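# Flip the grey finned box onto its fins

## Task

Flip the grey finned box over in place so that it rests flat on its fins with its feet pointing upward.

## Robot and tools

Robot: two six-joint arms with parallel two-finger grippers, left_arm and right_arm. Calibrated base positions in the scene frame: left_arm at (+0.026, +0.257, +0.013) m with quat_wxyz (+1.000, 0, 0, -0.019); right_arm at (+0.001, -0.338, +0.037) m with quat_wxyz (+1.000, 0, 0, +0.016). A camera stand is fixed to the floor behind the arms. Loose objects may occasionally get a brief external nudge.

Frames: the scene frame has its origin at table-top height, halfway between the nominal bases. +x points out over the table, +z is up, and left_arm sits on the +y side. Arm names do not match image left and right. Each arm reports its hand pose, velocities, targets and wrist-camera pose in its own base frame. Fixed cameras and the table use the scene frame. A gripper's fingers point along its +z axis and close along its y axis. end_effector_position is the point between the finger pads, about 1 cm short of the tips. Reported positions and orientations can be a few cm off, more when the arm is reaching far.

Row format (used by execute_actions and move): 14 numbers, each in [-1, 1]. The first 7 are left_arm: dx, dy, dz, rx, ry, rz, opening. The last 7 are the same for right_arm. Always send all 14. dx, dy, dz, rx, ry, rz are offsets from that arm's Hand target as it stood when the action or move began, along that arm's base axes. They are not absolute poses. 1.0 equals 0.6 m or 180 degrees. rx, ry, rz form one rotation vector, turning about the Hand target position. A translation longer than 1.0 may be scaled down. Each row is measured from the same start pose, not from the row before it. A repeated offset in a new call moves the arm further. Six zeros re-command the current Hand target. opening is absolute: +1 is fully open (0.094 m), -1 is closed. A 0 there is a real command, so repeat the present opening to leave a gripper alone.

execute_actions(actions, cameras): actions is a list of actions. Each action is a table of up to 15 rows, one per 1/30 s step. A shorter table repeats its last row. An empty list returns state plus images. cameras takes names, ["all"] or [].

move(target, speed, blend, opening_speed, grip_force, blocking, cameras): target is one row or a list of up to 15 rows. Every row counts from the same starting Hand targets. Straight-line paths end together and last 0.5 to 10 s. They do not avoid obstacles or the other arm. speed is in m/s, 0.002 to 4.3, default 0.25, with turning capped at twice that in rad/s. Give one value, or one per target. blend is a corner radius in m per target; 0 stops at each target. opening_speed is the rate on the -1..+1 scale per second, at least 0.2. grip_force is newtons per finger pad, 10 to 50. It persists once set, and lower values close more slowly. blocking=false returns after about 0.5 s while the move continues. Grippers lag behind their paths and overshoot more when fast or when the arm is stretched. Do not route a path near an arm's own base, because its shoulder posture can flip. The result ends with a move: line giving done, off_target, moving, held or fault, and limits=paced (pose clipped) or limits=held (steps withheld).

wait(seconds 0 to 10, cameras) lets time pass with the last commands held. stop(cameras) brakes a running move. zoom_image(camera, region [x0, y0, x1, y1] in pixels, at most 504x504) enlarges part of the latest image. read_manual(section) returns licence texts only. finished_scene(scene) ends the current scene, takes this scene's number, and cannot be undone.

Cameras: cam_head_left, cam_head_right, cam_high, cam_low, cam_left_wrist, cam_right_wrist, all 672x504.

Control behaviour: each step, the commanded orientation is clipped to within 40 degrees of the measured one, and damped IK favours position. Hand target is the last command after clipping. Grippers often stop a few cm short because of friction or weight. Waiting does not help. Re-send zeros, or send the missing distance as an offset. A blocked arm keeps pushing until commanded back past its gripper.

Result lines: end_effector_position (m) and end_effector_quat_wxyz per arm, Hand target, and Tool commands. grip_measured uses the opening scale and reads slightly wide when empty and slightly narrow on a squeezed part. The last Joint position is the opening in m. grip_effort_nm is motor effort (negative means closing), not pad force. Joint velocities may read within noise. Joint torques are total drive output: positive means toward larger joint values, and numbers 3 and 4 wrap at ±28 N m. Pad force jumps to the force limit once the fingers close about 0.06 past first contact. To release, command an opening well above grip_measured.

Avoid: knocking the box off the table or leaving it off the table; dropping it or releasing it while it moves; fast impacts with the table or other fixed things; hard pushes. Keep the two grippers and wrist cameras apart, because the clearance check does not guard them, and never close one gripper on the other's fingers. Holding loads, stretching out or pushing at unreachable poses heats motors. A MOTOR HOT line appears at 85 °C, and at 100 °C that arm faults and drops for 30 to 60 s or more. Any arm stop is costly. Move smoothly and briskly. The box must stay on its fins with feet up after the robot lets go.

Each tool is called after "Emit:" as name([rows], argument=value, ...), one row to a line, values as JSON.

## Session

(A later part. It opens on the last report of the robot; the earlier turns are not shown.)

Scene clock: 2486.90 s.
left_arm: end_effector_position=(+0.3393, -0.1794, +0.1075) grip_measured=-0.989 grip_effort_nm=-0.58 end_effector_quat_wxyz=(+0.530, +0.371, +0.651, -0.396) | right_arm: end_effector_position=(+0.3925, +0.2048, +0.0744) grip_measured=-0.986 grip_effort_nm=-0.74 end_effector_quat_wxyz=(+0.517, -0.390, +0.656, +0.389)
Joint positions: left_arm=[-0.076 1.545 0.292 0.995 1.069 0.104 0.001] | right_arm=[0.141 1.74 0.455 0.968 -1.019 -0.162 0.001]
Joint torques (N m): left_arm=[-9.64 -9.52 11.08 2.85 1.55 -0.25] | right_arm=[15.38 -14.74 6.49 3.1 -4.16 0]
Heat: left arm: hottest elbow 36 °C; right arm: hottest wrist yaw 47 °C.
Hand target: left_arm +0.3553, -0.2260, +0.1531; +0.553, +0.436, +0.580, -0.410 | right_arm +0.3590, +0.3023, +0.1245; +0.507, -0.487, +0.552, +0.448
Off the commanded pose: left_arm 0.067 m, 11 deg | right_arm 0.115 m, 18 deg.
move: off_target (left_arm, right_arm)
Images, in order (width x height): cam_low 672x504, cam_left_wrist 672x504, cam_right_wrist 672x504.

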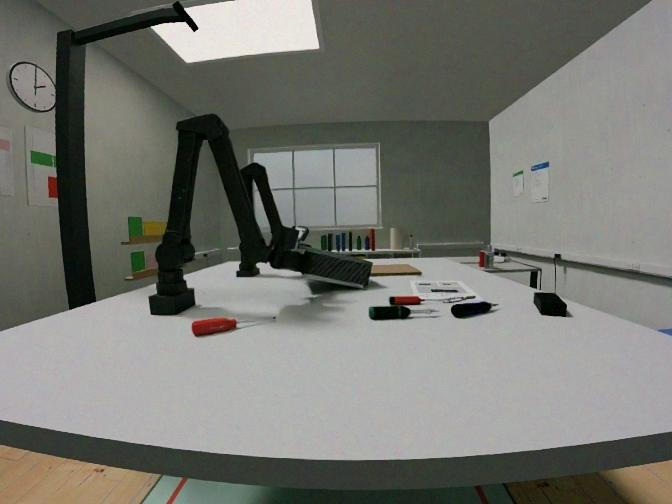

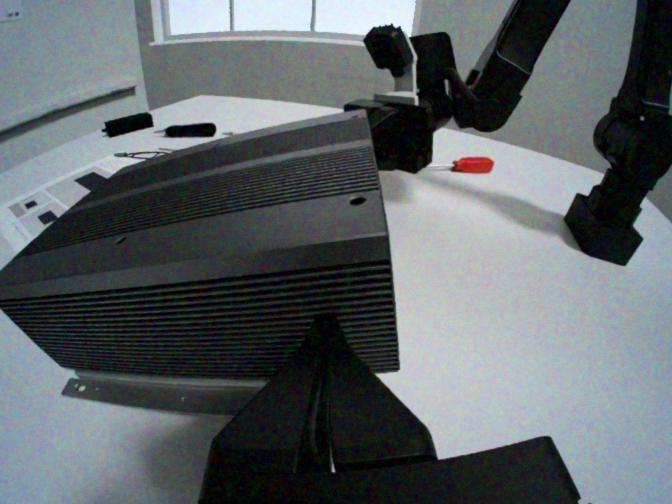

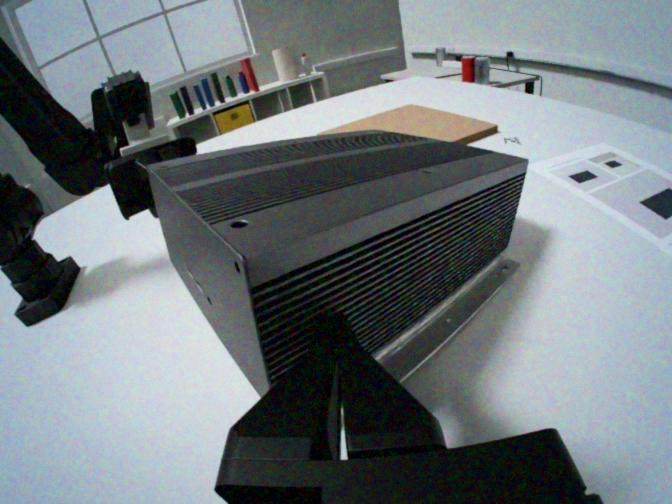

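Emit:
move(target=[0.004,-0.012,0,0,0,-0.03,-1, -0.02,0,0,0,0,0.06,-1], speed=0.05, cameras=["cam_right_wrist"])

Scene clock: 2506.20 s.
left_arm: end_effector_position=(+0.3283, -0.1810, +0.1095) grip_measured=-0.989 grip_effort_nm=-0.58 end_effector_quat_wxyz=(+0.507, +0.386, +0.637, -0.435) | right_arm: end_effector_position=(+0.3974, +0.2099, +0.0914) grip_measured=-0.986 grip_effort_nm=-0.73 end_effector_quat_wxyz=(+0.499, -0.450, +0.601, +0.433)
Joint positions: left_arm=[-0.059 1.544 0.305 0.95 1.18 0.104 0.001] | right_arm=[0.115 1.728 0.55 0.8 -1.22 -0.284 0.001]
Joint torques (N m): left_arm=[-10.93 -7.77 13.46 3.12 1.02 -0.06] | right_arm=[14.56 -14.27 5.2 1.84 -4.42 -0.27]
Heat: left arm: hottest elbow 40 °C; right arm: hottest wrist yaw 59 °C.
Hand target: left_arm +0.3577, -0.2333, +0.1533; +0.533, +0.463, +0.558, -0.436 | right_arm +0.3469, +0.3022, +0.1244; +0.463, -0.537, +0.504, +0.493
Off the commanded pose: left_arm 0.074 m, 13 deg | right_arm 0.110 m, 17 deg.
move: off_target (left_arm, right_arm)
Images, in order (width x height): cam_right_wrist 672x504.

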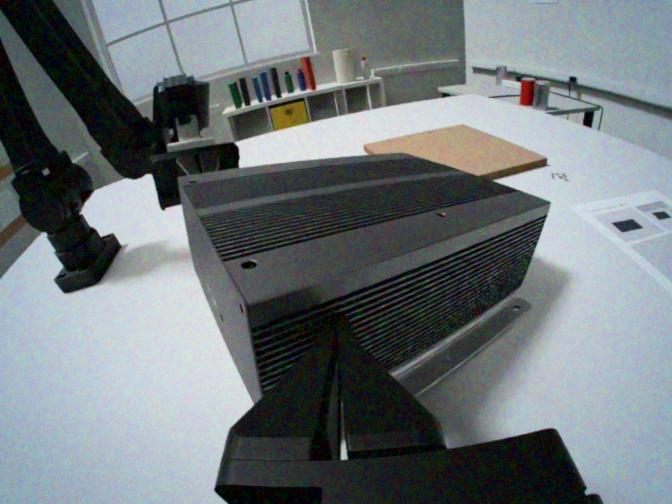

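Emit:
wait(seconds=0, cameras=["cam_low", "cam_right_wrist", "cam_left_wrist"])

Scene clock: 2551.83 s.
left_arm: end_effector_position=(+0.3283, -0.1810, +0.1095) grip_measured=-0.989 grip_effort_nm=-0.58 end_effector_quat_wxyz=(+0.507, +0.386, +0.637, -0.435) | right_arm: end_effector_position=(+0.3974, +0.2099, +0.0914) grip_measured=-0.986 grip_effort_nm=-0.73 end_effector_quat_wxyz=(+0.499, -0.450, +0.601, +0.433)
Joint positions: left_arm=[-0.059 1.544 0.305 0.95 1.18 0.104 0.001] | right_arm=[0.115 1.728 0.55 0.8 -1.22 -0.284 0.001]
Joint torques (N m): left_arm=[-10.93 -7.65 13.5 3.12 1.01 -0.06] | right_arm=[15.21 -13.51 5.29 1.84 -4.45 -0.15]
Heat: left arm: hottest elbow 46 °C; right arm: hottest wrist yaw 76 °C.
Hand target: left_arm +0.3577, -0.2333, +0.1533; +0.533, +0.463, +0.558, -0.436 | right_arm +0.3469, +0.3022, +0.1244; +0.463, -0.537, +0.504, +0.493
Tool commands: left_gripper/opening=-1.0 right_gripper/opening=-1.0
Off the commanded pose: left_arm 0.074 m, 13 deg | right_arm 0.110 m, 17 deg.
Images, in order (width x height): cam_low 672x504, cam_left_wrist 672x504, cam_right_wrist 672x504.

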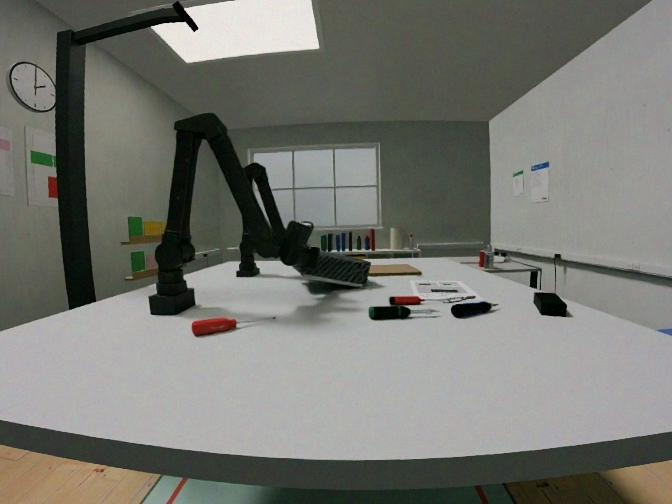

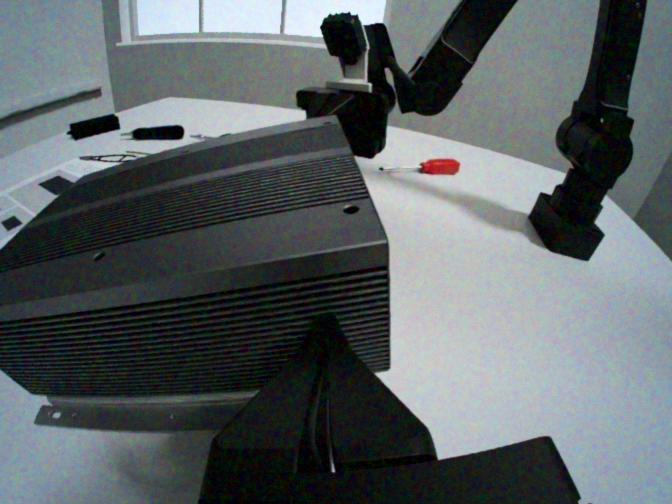

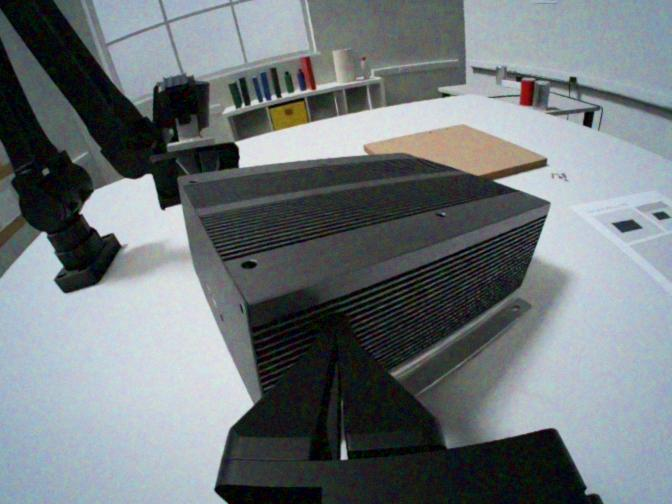

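Emit:
move(target=[-0.03, 0, -0.115, 0, 0, 0, -1, -0.025, 0, -0.12, 0, 0, 0, -1], speed=0.06, cameras=["cam_low"])

Scene clock: 2560.00 s.
left_arm: end_effector_position=(+0.3169, -0.1917, +0.0538) grip_measured=-0.989 grip_effort_nm=-0.57 end_effector_quat_wxyz=(+0.498, +0.405, +0.626, -0.443) | right_arm: end_effector_position=(+0.3994, +0.2065, +0.0412) grip_measured=-0.987 grip_effort_nm=-0.73 end_effector_quat_wxyz=(+0.515, -0.464, +0.590, +0.414)
Joint positions: left_arm=[-0.091 1.84 0.304 1.23 1.193 0.133 0.001] | right_arm=[0.107 1.916 0.555 0.99 -1.214 -0.34 0.001]
Joint torques (N m): left_arm=[-9.64 -9.64 7.99 4.89 -0.09 -0.32] | right_arm=[15.56 -11.22 1.21 2.69 -4.6 -0.03]
Heat: left arm: hottest elbow 46 °C; right arm: hottest wrist yaw 79 °C.
Hand target: left_arm +0.3396, -0.2332, +0.0842; +0.533, +0.463, +0.558, -0.436 | right_arm +0.3319, +0.3023, +0.0524; +0.463, -0.537, +0.504, +0.493
Off the commanded pose: left_arm 0.056 m, 11 deg | right_arm 0.118 m, 17 deg.
move: off_target (left_arm, right_arm)
Images, in order (width x height): cam_low 672x504.

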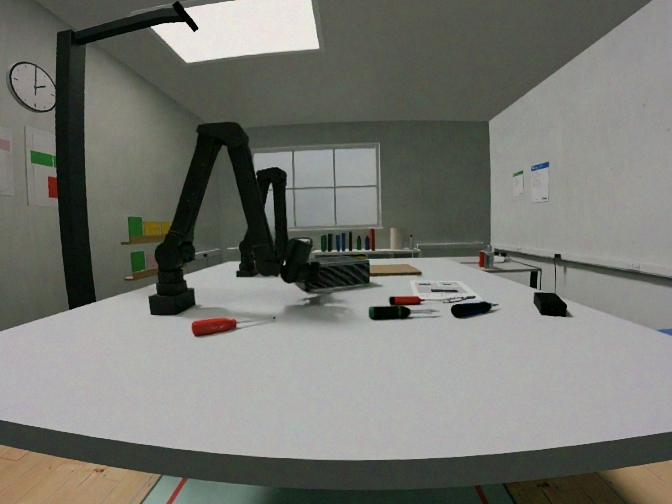

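Emit:
move([
  [-0.03, 0.01, -0.04, 0, 0, 0, -1, 0.03, -0.03, -0.03, 0, 0, 0, -1],
  [-0.03, 0.10, -0.04, 0, 0, 0, -1, 0.07, -0.19, -0.03, 0, 0, 0, -1],
], speed=0.06, blend=[0.01, 0], cameras=["cam_low", "cam_right_wrist", "cam_left_wrist"])

Scene clock: 2576.20 s.
left_arm: end_effector_position=(+0.3157, -0.1763, +0.0551) grip_measured=-0.989 grip_effort_nm=-0.57 end_effector_quat_wxyz=(+0.524, +0.458, +0.564, -0.445) | right_arm: end_effector_position=(+0.3607, +0.1930, +0.0270) grip_measured=-0.987 grip_effort_nm=-0.72 end_effector_quat_wxyz=(+0.473, -0.509, +0.514, +0.503)
Joint positions: left_arm=[-0.018 1.903 0.339 1.298 1.36 0.239 0.001] | right_arm=[0.054 1.917 0.648 0.238 -1.515 -0.995 0.001]
Joint torques (N m): left_arm=[0.09 -9.52 2.17 1.42 0.38 -0.07] | right_arm=[-1.61 -12.51 4.36 0.88 -0.54 -0.11]
Heat: left arm: hottest elbow 45 °C; right arm: hottest wrist yaw 77 °C.
Hand target: left_arm +0.3216, -0.1733, +0.0602; +0.533, +0.463, +0.558, -0.436 | right_arm +0.3739, +0.1882, +0.0345; +0.463, -0.537, +0.504, +0.493
Off the commanded pose: left_arm 0.008 m, 2 deg | right_arm 0.016 m, 4 deg.
move: off_target (right_arm)
Images, in order (width x height): cam_low 672x504, cam_left_wrist 672x504, cam_right_wrist 672x504.

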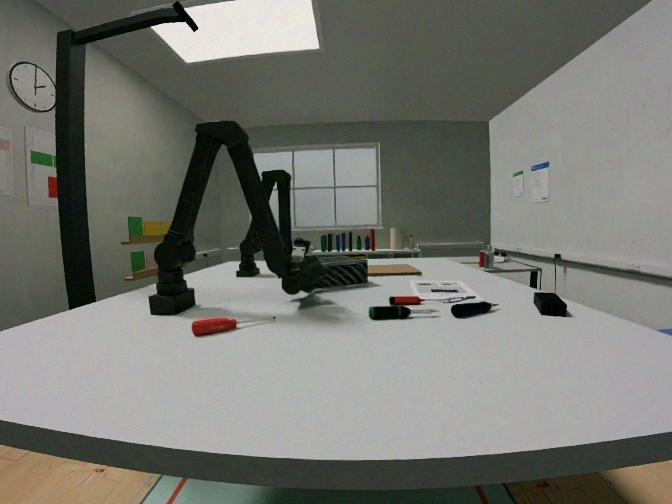

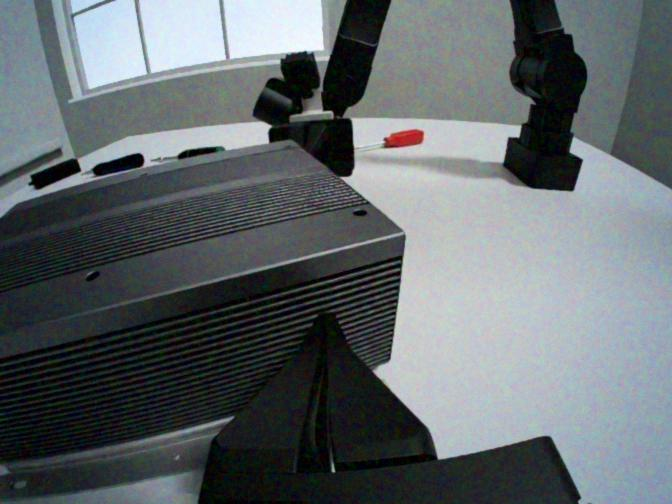

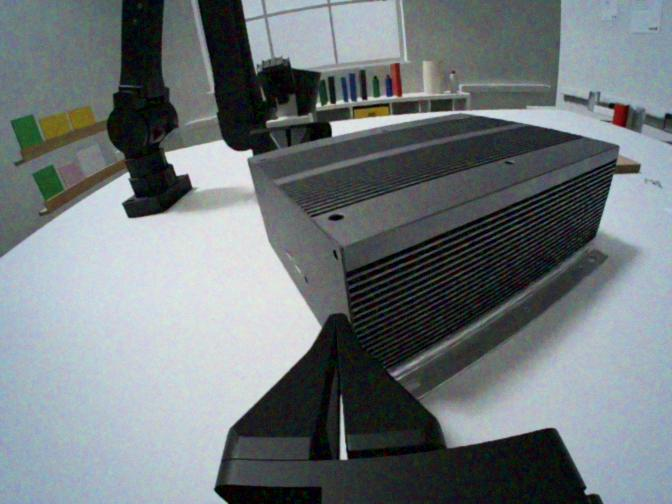

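Emit:
move(target=[-0.05, 0.13, 0.05, 0, 0, 0, -1, -0.05, -0.12, 0.05, 0, 0, 0, -1], speed=0.15, cameras=["all"])

Scene clock: 2638.97 s.
left_arm: end_effector_position=(+0.2979, -0.1117, +0.0821) grip_measured=-0.989 grip_effort_nm=-0.57 end_effector_quat_wxyz=(+0.553, +0.436, +0.559, -0.438) | right_arm: end_effector_position=(+0.3547, +0.1568, +0.0466) grip_measured=-0.987 grip_effort_nm=-0.72 end_effector_quat_wxyz=(+0.505, -0.484, +0.521, +0.488)
Joint positions: left_arm=[0.222 1.776 0.277 1.179 1.554 0.313 0.001] | right_arm=[-0.048 1.846 0.597 0.166 -1.557 -1.063 0.001]
Joint torques (N m): left_arm=[-0.03 -8.18 1.52 1.22 0.41 -0.09] | right_arm=[0.79 -9.41 4.08 1.06 -0.53 -0.03]
Heat: left arm: hottest elbow 37 °C; right arm: hottest wrist yaw 48 °C.
Hand target: left_arm +0.2968, -0.1085, +0.0851; +0.533, +0.463, +0.558, -0.436 (not the last commanded pose) | right_arm +0.3583, +0.1617, +0.0449; +0.502, -0.488, +0.519, +0.491 (not the last commanded pose)
Off the commanded pose: left_arm 0.019 m, 4 deg | right_arm 0.046 m, 8 deg.
joint sent to its limit (left arm) — joint 5 (wrist yaw), upper limit.
move: held (right_arm; a check stopped the path), off_target (left_arm; braked when a check withheld steps of right_arm); limits=held
pose unreachable (right arm): on one or more control steps of this call, first in action 0 (counted from 0), this arm could not follow its commanded pose, so it was not sent that pose on those steps. It may still have moved: this result reports where it is.
cause: moving toward the commanded pose would bring two parts of the arm too close to each other (its wrist (the part past joint 4) and its wrist camera, with joints 5 (wrist yaw) and 6 (wrist roll) between them, 2 mm apart when it was first held).

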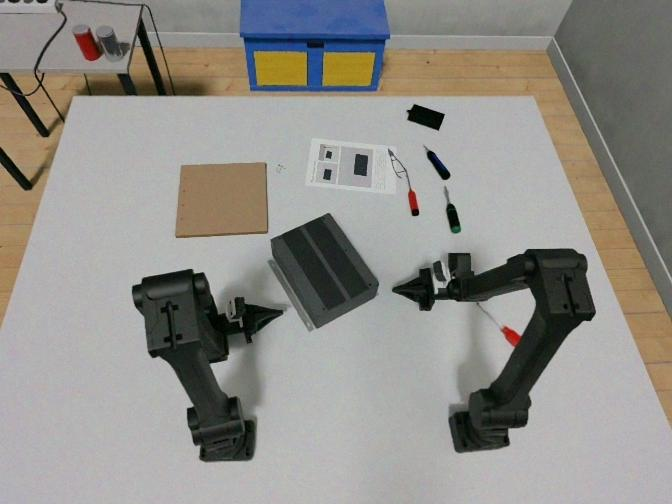

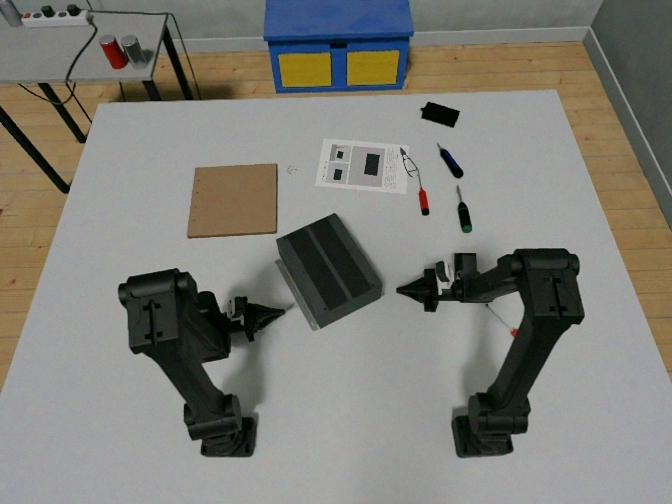

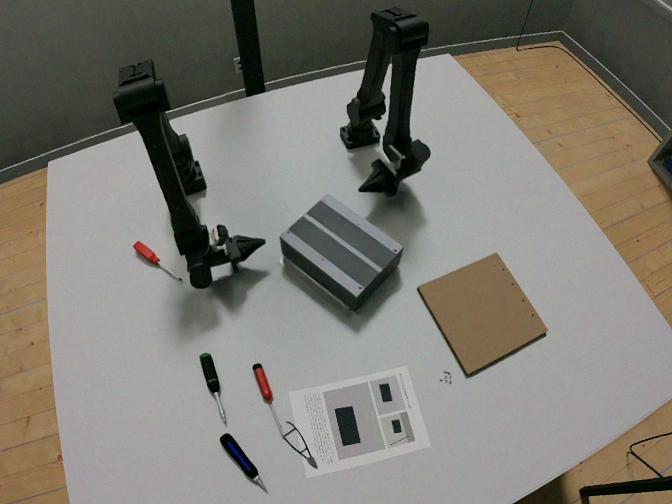

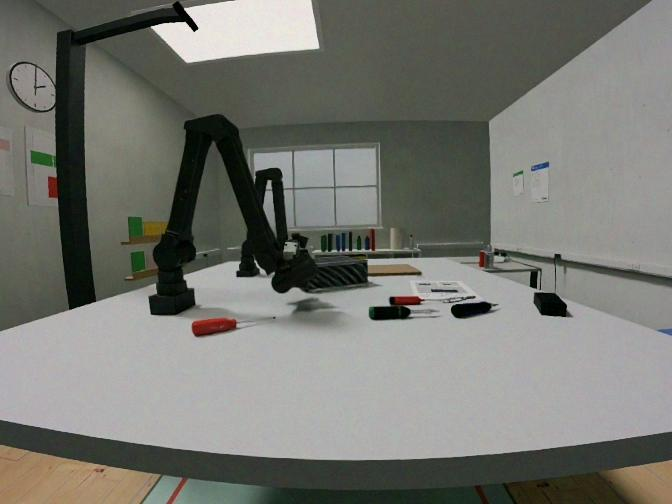

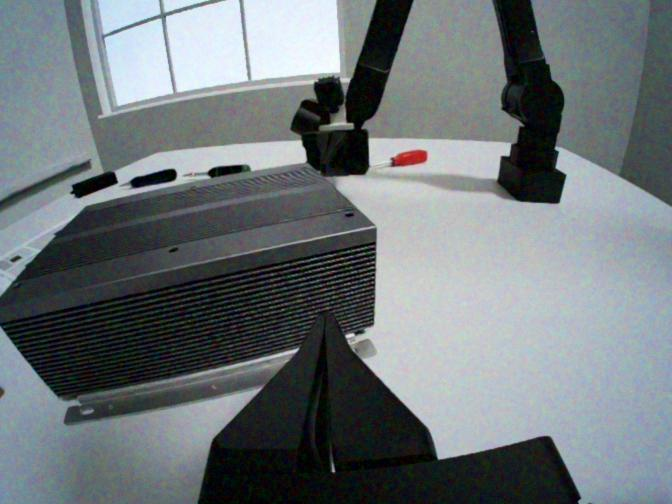

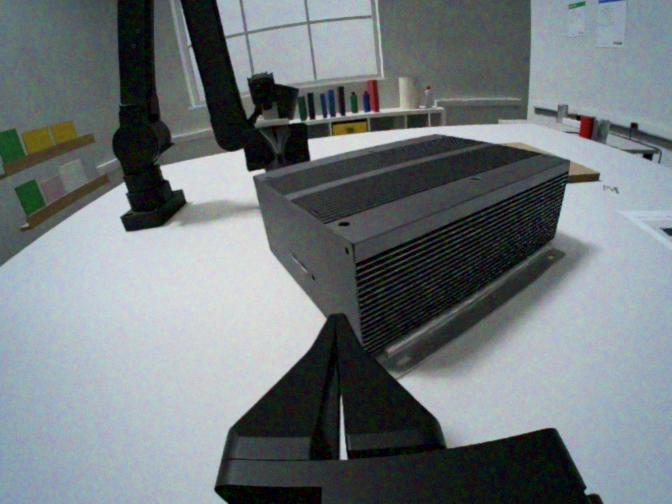

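Emit:
zoom_image(camera="cam_head_left", region=[240, 190, 440, 340])

Emit:
zoom_image(camera="cam_right_wrist", region=[240, 120, 640, 420])

Scaled by 2.520.

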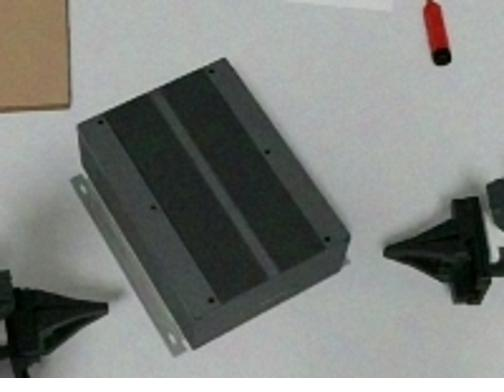

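Scaled by 1.260 from the camera's 672x504 image, which has a finer 960x720 frame.

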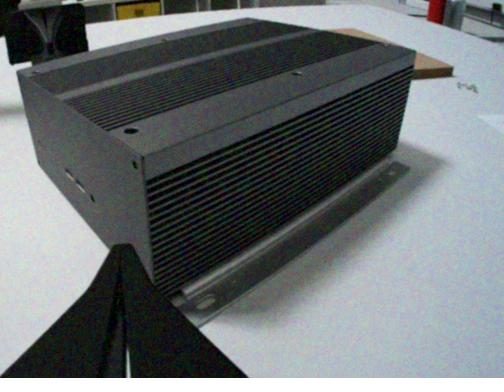

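Emit:
move([
  [0.0, 0.1, 0, 0, 0, 0.055, -1, 0.07, 0.0, -0.05, 0, 0, 0, -1],
  [0.25, 0.1, -0.06, 0, 0, 0.055, -1, 0.07, 0.0, -0.05, 0, 0, 0, -1],
], speed=0.15, blend=[0.02, 0], cameras=["cam_head_left", "cam_left_wrist", "cam_right_wrist"])

Scene clock: 2811.03 s.
left_arm: end_effector_position=(+0.4384, -0.0470, +0.0432) grip_measured=-0.989 grip_effort_nm=-0.57 end_effector_quat_wxyz=(+0.566, +0.399, +0.603, -0.396) | right_arm: end_effector_position=(+0.3937, +0.1561, +0.0163) grip_measured=-0.987 grip_effort_nm=-0.72 end_effector_quat_wxyz=(+0.500, -0.480, +0.525, +0.493)
Joint positions: left_arm=[0.298 1.949 0.653 0.755 1.481 0.514 0.001] | right_arm=[-0.045 1.988 0.721 0.166 -1.555 -1.063 0.001]
Joint torques (N m): left_arm=[-1.49 -12.04 4.97 1.28 0.3 -0.06] | right_arm=[-0.26 -10.93 4.36 1.43 -0.6 -0.06]
Heat: left arm: hottest elbow 33 °C; right arm: hottest wrist yaw 36 °C.
Hand target: left_arm +0.4468, -0.0484, +0.0492; +0.569, +0.413, +0.596, -0.388 | right_arm +0.4002, +0.1617, +0.0149; +0.502, -0.488, +0.519, +0.491
Off the commanded pose: left_arm 0.010 m, 2 deg | right_arm 0.009 m, 1 deg.
move: done
Images, in order (width x height): cam_head_left 672x504, cam_left_wrist 672x504, cam_right_wrist 672x504.

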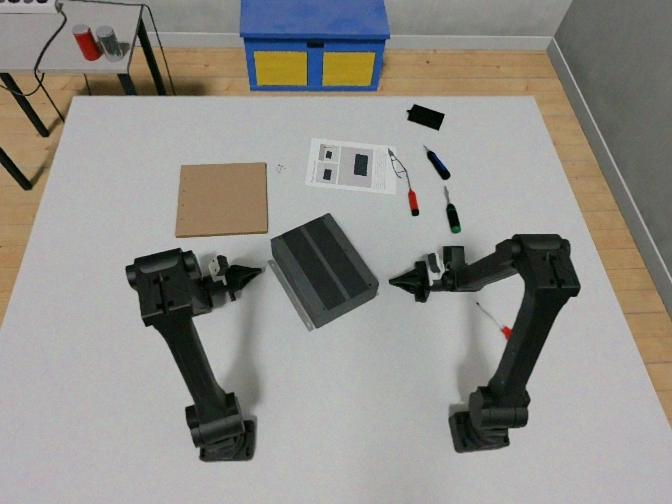

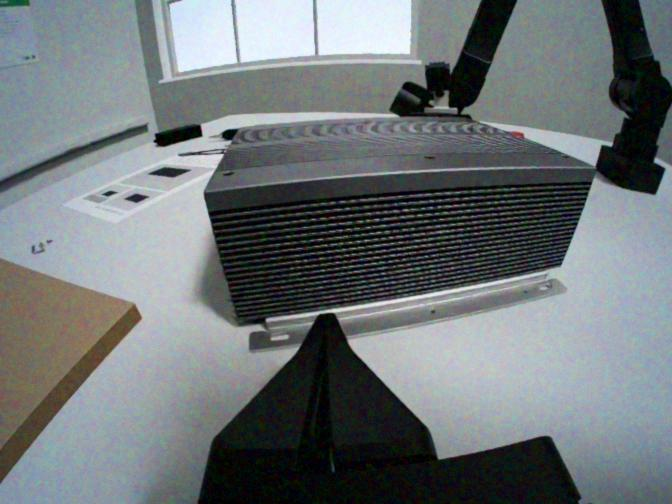

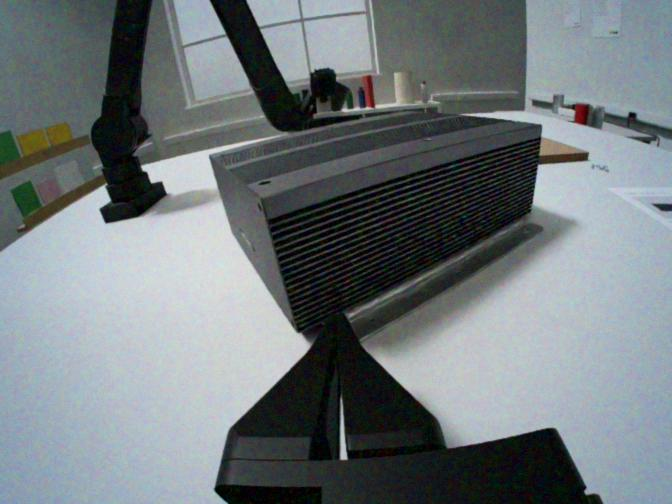

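Emit:
move([
  [0.0, 0.0, 0, 0, 0, 0, -1, 0.025, 0.0, 0, 0, 0, 0, -1],
  [0.0, 0.0, 0, 0, 0, 0, -1, 0.025, 0.085, 0, 0, 0, 0, -1],
], speed=0.05, cameras=["cam_head_left", "cam_right_wrist"])

Scene clock: 2824.70 s.
left_arm: end_effector_position=(+0.4384, -0.0470, +0.0432) grip_measured=-0.989 grip_effort_nm=-0.57 end_effector_quat_wxyz=(+0.566, +0.400, +0.603, -0.396) | right_arm: end_effector_position=(+0.4193, +0.2065, +0.0193) grip_measured=-0.987 grip_effort_nm=-0.72 end_effector_quat_wxyz=(+0.497, -0.497, +0.523, +0.482)
Joint positions: left_arm=[0.298 1.949 0.653 0.755 1.481 0.515 0.001] | right_arm=[0.08 2.092 0.717 1.047 -1.444 -0.316 0.001]
Joint torques (N m): left_arm=[-1.73 -12.04 4.89 1.65 0.31 -0.13] | right_arm=[0.79 -11.52 2.11 2.26 -0.13 0.08]
Heat: left arm: hottest elbow 34 °C; right arm: hottest wrist yaw 35 °C.
Hand target: left_arm +0.4466, -0.0486, +0.0493; +0.571, +0.411, +0.595, -0.388 | right_arm +0.4154, +0.2127, +0.0150; +0.502, -0.488, +0.519, +0.491
Off the commanded pose: left_arm 0.010 m, 2 deg | right_arm 0.009 m, 2 deg.
move: done
Images, in order (width x height): cam_head_left 672x504, cam_right_wrist 672x504.

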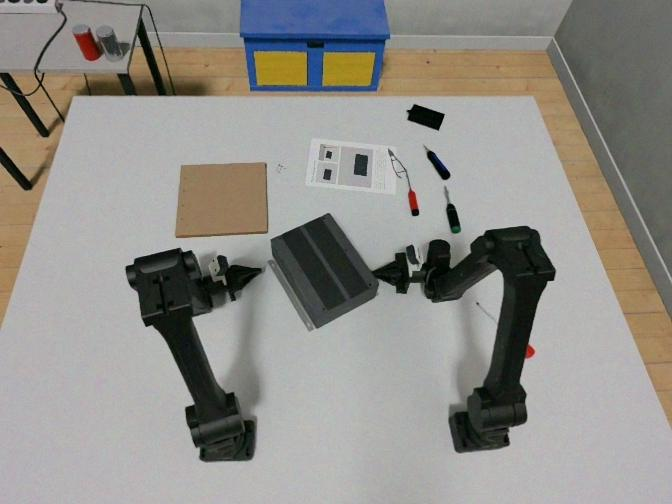

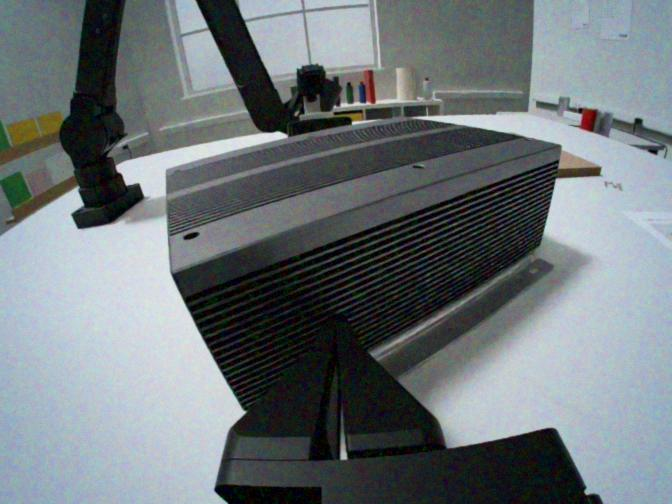

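Emit:
move([
  [0.0, -0.05, 0, 0, 0, 0, -1, 0.0, 0.0, 0, 0, 0, 0, -1],
  [0.03, -0.16, 0, 0, 0, 0, -1, 0.0, 0.0, 0, 0, 0, 0, -1],
], speed=0.05, blend=[0.01, 0], cameras=["cam_head_left", "cam_left_wrist"])

Scene clock: 2832.80 s.
left_arm: end_effector_position=(+0.4650, -0.1201, +0.0575) grip_measured=-0.989 grip_effort_nm=-0.57 end_effector_quat_wxyz=(+0.583, +0.400, +0.603, -0.370) | right_arm: end_effector_position=(+0.4201, +0.2065, +0.0190) grip_measured=-0.987 grip_effort_nm=-0.72 end_effector_quat_wxyz=(+0.498, -0.496, +0.524, +0.481)
Joint positions: left_arm=[0.099 1.988 0.643 1.195 1.248 0.163 0.001] | right_arm=[0.08 2.092 0.717 1.047 -1.439 -0.315 0.001]
Joint torques (N m): left_arm=[-5.25 -9.29 4.57 2.43 0.08 -0.32] | right_arm=[0.32 -11.52 2.15 1.89 -0.37 0.04]
Heat: left arm: hottest elbow 34 °C; right arm: hottest wrist yaw 34 °C.
Hand target: left_arm +0.4646, -0.1446, +0.0492; +0.571, +0.411, +0.595, -0.388 | right_arm +0.4151, +0.2123, +0.0152; +0.492, -0.498, +0.522, +0.487 (not the last commanded pose)
Off the commanded pose: left_arm 0.026 m, 3 deg | right_arm 0.009 m, 2 deg.
move: off_target (left_arm)
Images, in order (width x height): cam_head_left 672x504, cam_left_wrist 672x504.

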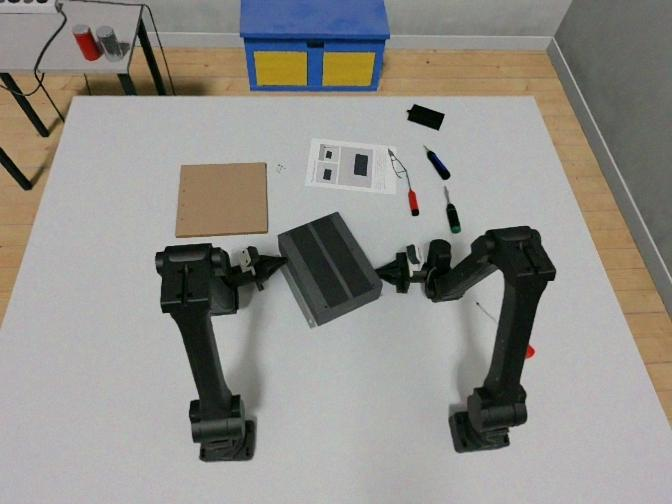

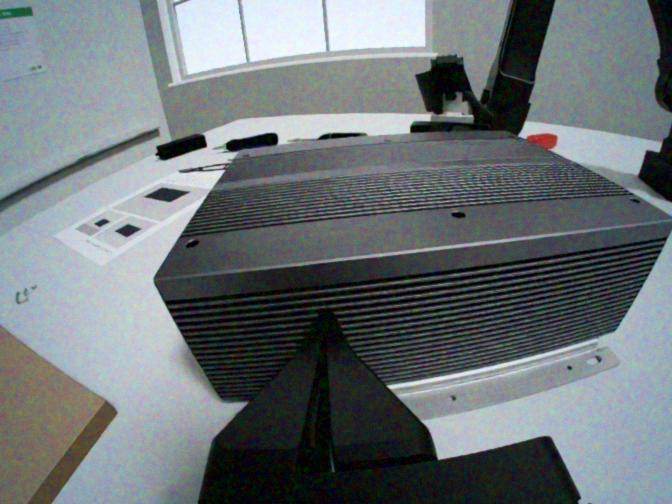

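Emit:
move(target=[0.035, -0.1, -0.025, 0, 0, 0, -1, 0.0, 0.0, 0, 0, 0, 0, -1], speed=0.04, cameras=["cam_head_left", "cam_left_wrist", "cam_right_wrist"])

Scene clock: 2839.77 s.
left_arm: end_effector_position=(+0.4977, -0.1543, +0.0513) grip_measured=-0.989 grip_effort_nm=-0.57 end_effector_quat_wxyz=(+0.599, +0.387, +0.609, -0.348) | right_arm: end_effector_position=(+0.4217, +0.1994, +0.0182) grip_measured=-0.987 grip_effort_nm=-0.72 end_effector_quat_wxyz=(+0.500, -0.491, +0.530, +0.477)
Joint positions: left_arm=[0.001 2.045 0.708 1.251 1.092 0.116 0.001] | right_arm=[0.064 2.092 0.712 1.047 -1.438 -0.315 0.001]
Joint torques (N m): left_arm=[-8.82 -9.17 4.71 2.14 0.77 -0.3] | right_arm=[2.08 -11.93 2.37 1.65 -0.43 -0.02]
Heat: left arm: hottest elbow 34 °C; right arm: hottest wrist yaw 34 °C.
Hand target: left_arm +0.4856, -0.2046, +0.0344; +0.571, +0.411, +0.595, -0.388 | right_arm +0.4151, +0.2123, +0.0152; +0.492, -0.498, +0.522, +0.487
Off the commanded pose: left_arm 0.054 m, 6 deg | right_arm 0.015 m, 2 deg.
move: off_target (left_arm, right_arm)
Images, in order (width x height): cam_head_left 672x504, cam_left_wrist 672x504, cam_right_wrist 672x504.

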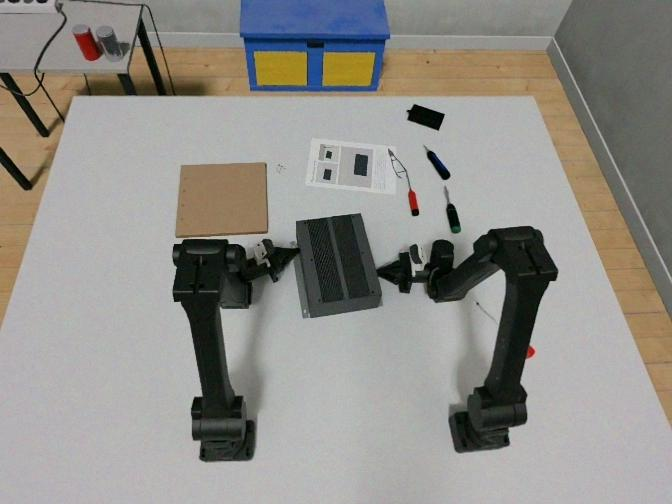

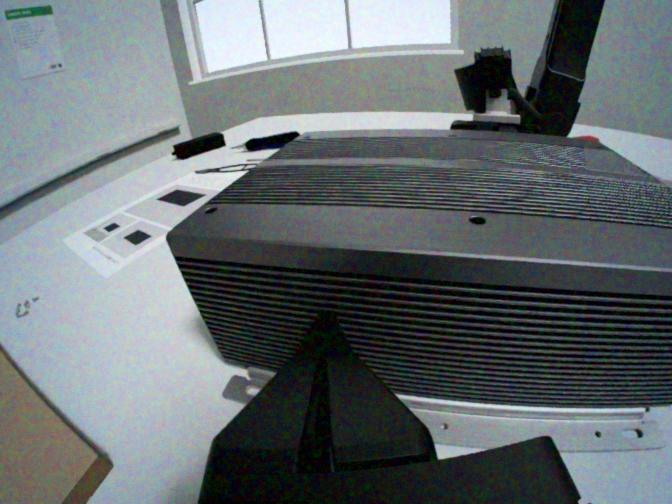

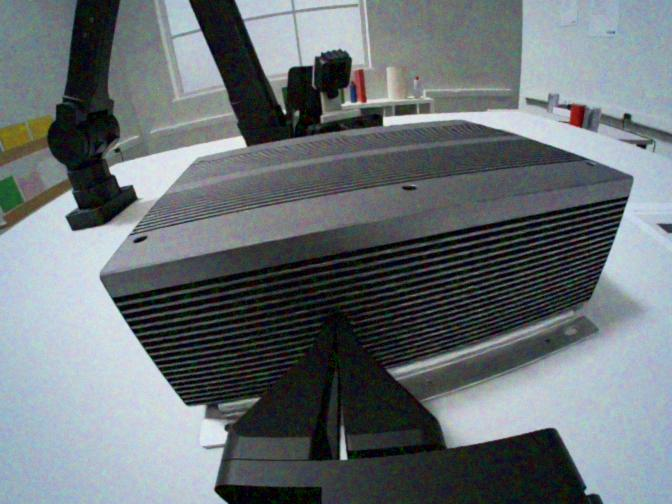

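Emit:
move([
  [0.012, -0.035, -0.02, 0, 0, 0, -1, 0.0, 0.0, 0, 0, 0, 0, -1],
  [0.012, 0.06, -0.02, 0, 0, 0, -1, 0.0, -0.03, 0, 0, 0, 0, -1],
  [0.0, 0.2, -0.02, 0, 0, 0, -1, 0.0, -0.1, 0, 0, 0, 0, -1],
], speed=0.06, blend=[0.0, 0.01, 0], cameras=["cam_head_left", "cam_head_right", "cam_left_wrist", "cam_right_wrist"])

Scene clock: 2856.80 s.
left_arm: end_effector_position=(+0.4810, -0.0887, +0.0236) grip_measured=-0.989 grip_effort_nm=-0.57 end_effector_quat_wxyz=(+0.569, +0.408, +0.596, -0.393) | right_arm: end_effector_position=(+0.4091, +0.1582, +0.0092) grip_measured=-0.987 grip_effort_nm=-0.72 end_effector_quat_wxyz=(+0.500, -0.479, +0.522, +0.498)
Joint positions: left_arm=[0.175 2.104 0.745 1.127 1.375 0.224 0.001] | right_arm=[-0.038 2.09 0.706 0.811 -1.563 -0.532 0.001]
Joint torques (N m): left_arm=[-0.21 -12.51 4.1 1.43 0.36 -0.07] | right_arm=[-1.79 -13.57 2.62 1.1 -0.6 -0.11]
Heat: left arm: hottest elbow 34 °C; right arm: hottest wrist yaw 33 °C.
Hand target: left_arm +0.4855, -0.0847, +0.0223; +0.571, +0.411, +0.595, -0.388 | right_arm +0.4151, +0.1523, +0.0151; +0.492, -0.498, +0.522, +0.487
Off the commanded pose: left_arm 0.006 m, 1 deg | right_arm 0.010 m, 3 deg.
move: off_target (right_arm)
Images, in order (width x height): cam_head_left 672x504, cam_head_right 672x504, cam_left_wrist 672x504, cam_right_wrist 672x504.

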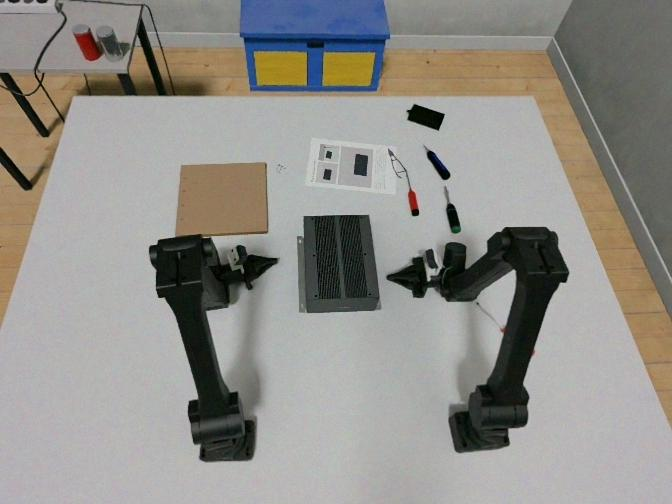

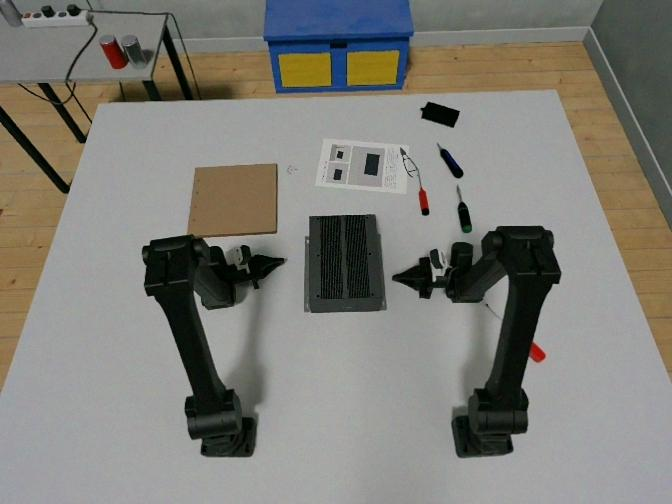

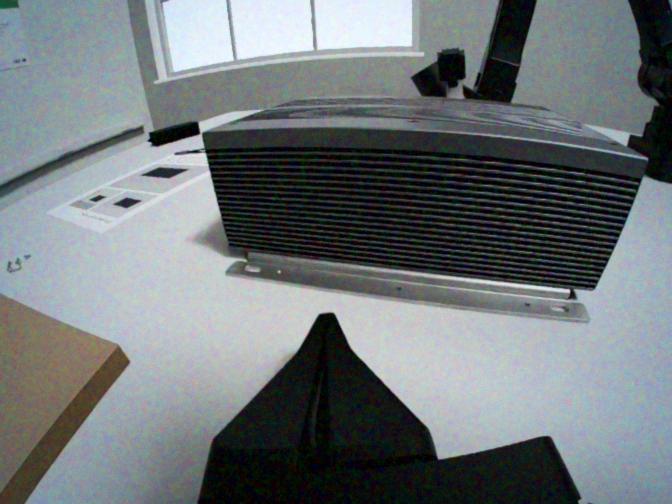

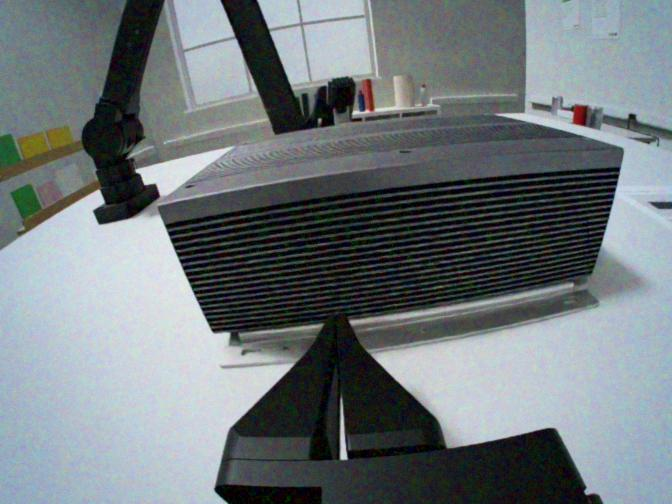

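Emit:
zoom_image(camera="cam_head_left", region=[240, 190, 440, 340])

Emit:
zoom_image(camera="cam_left_wrist", region=[180, 90, 672, 460])

Scaled by 2.520.

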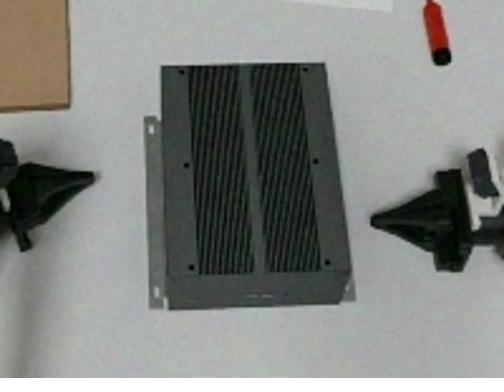

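Scaled by 1.024 from the camera's 672x504 image, which has a finer 960x720 frame.

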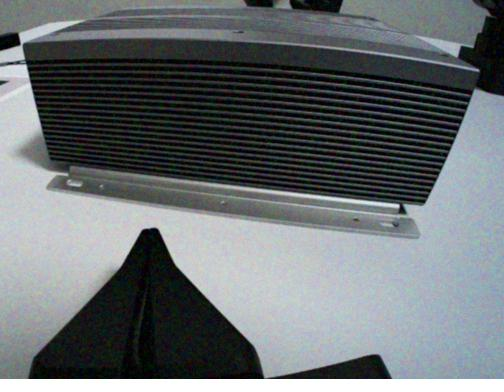

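Emit:
move([
  [-0.183, 0.0, 0.057, 0, 0, -0.101, 0.277, -0.063, 0.0, 0.018, 0, 0, 0, 0.277],
  [-0.183, -0.112, 0.057, 0, 0, -0.101, 0.277, -0.063, 0.033, 0.018, 0, 0, 0, 0.277],
], speed=0.12, blend=[0.02, 0], cameras=["cam_head_left", "cam_head_right", "cam_left_wrist", "cam_right_wrist"])

Scene clock: 3043.50 s.
left_arm: end_effector_position=(+0.3701, -0.1501, +0.0520) grip_measured=+0.274 grip_effort_nm=0.16 end_effector_quat_wxyz=(+0.513, +0.475, +0.527, -0.483) | right_arm: end_effector_position=(+0.3756, +0.1678, +0.0210) grip_measured=+0.275 grip_effort_nm=0.08 end_effector_quat_wxyz=(+0.496, -0.484, +0.528, +0.491)
Joint positions: left_arm=[0.067 1.941 0.545 0.987 1.555 0.388 0.06] | right_arm=[-0.015 2 0.606 0.738 -1.528 -0.616 0.06]
Joint torques (N m): left_arm=[-1.38 -10.93 3.93 1.26 0.45 -0.05] | right_arm=[0.85 -12.69 2.25 1.18 -0.37 -0.21]
Heat: left arm: hottest shoulder 36 °C; right arm: hottest shoulder 34 °C.
Hand target: left_arm +0.3756, -0.1518, +0.0564; +0.502, +0.500, +0.523, -0.474 | right_arm +0.3772, +0.1722, +0.0259; +0.492, -0.498, +0.522, +0.487
Off the commanded pose: left_arm 0.007 m, 3 deg | right_arm 0.007 m, 2 deg.
joint sent to its limit (left arm) — joint 5 (wrist yaw), upper limit. The joint targets are off in orientation, not in position.
move: off_target (left_arm)
Images, in order (width x height): cam_head_left 672x504, cam_head_right 672x504, cam_left_wrist 672x504, cam_right_wrist 672x504.

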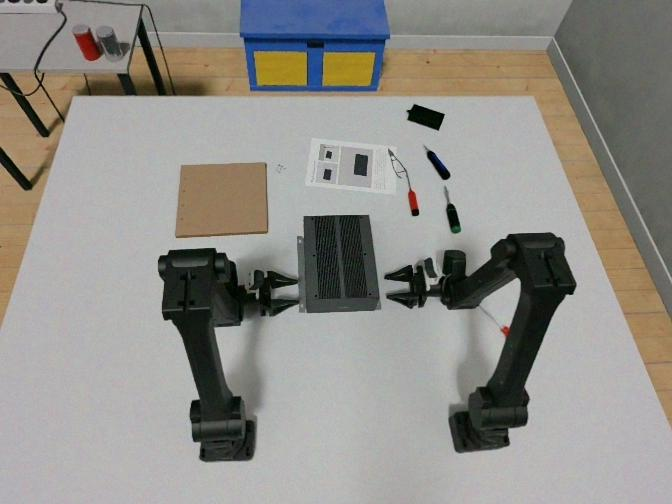

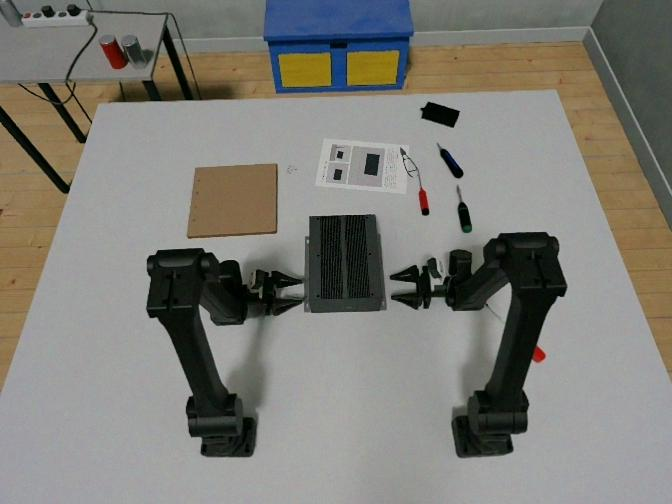

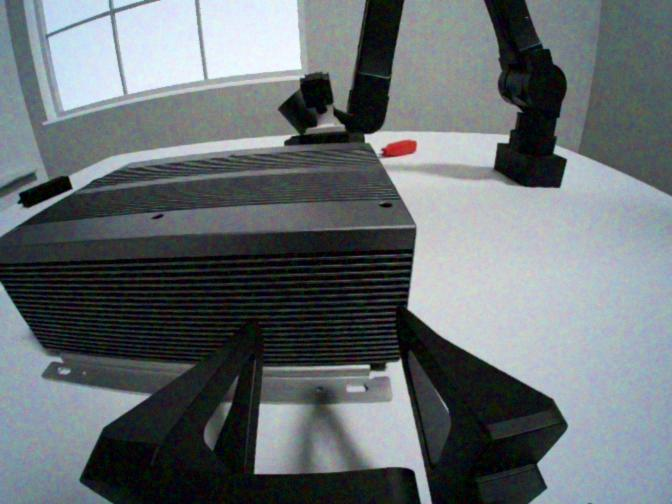

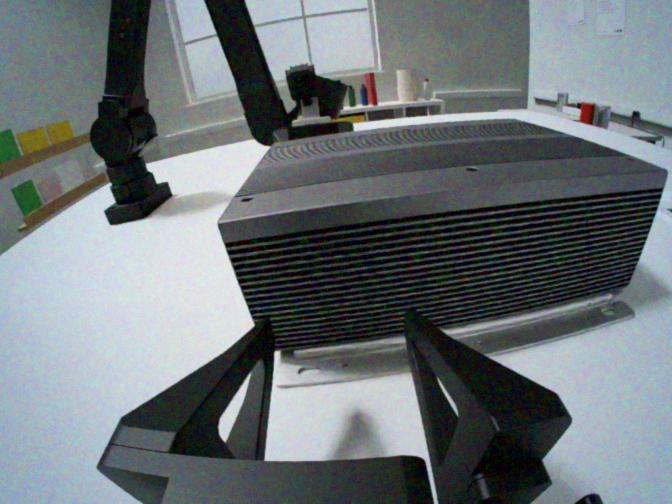

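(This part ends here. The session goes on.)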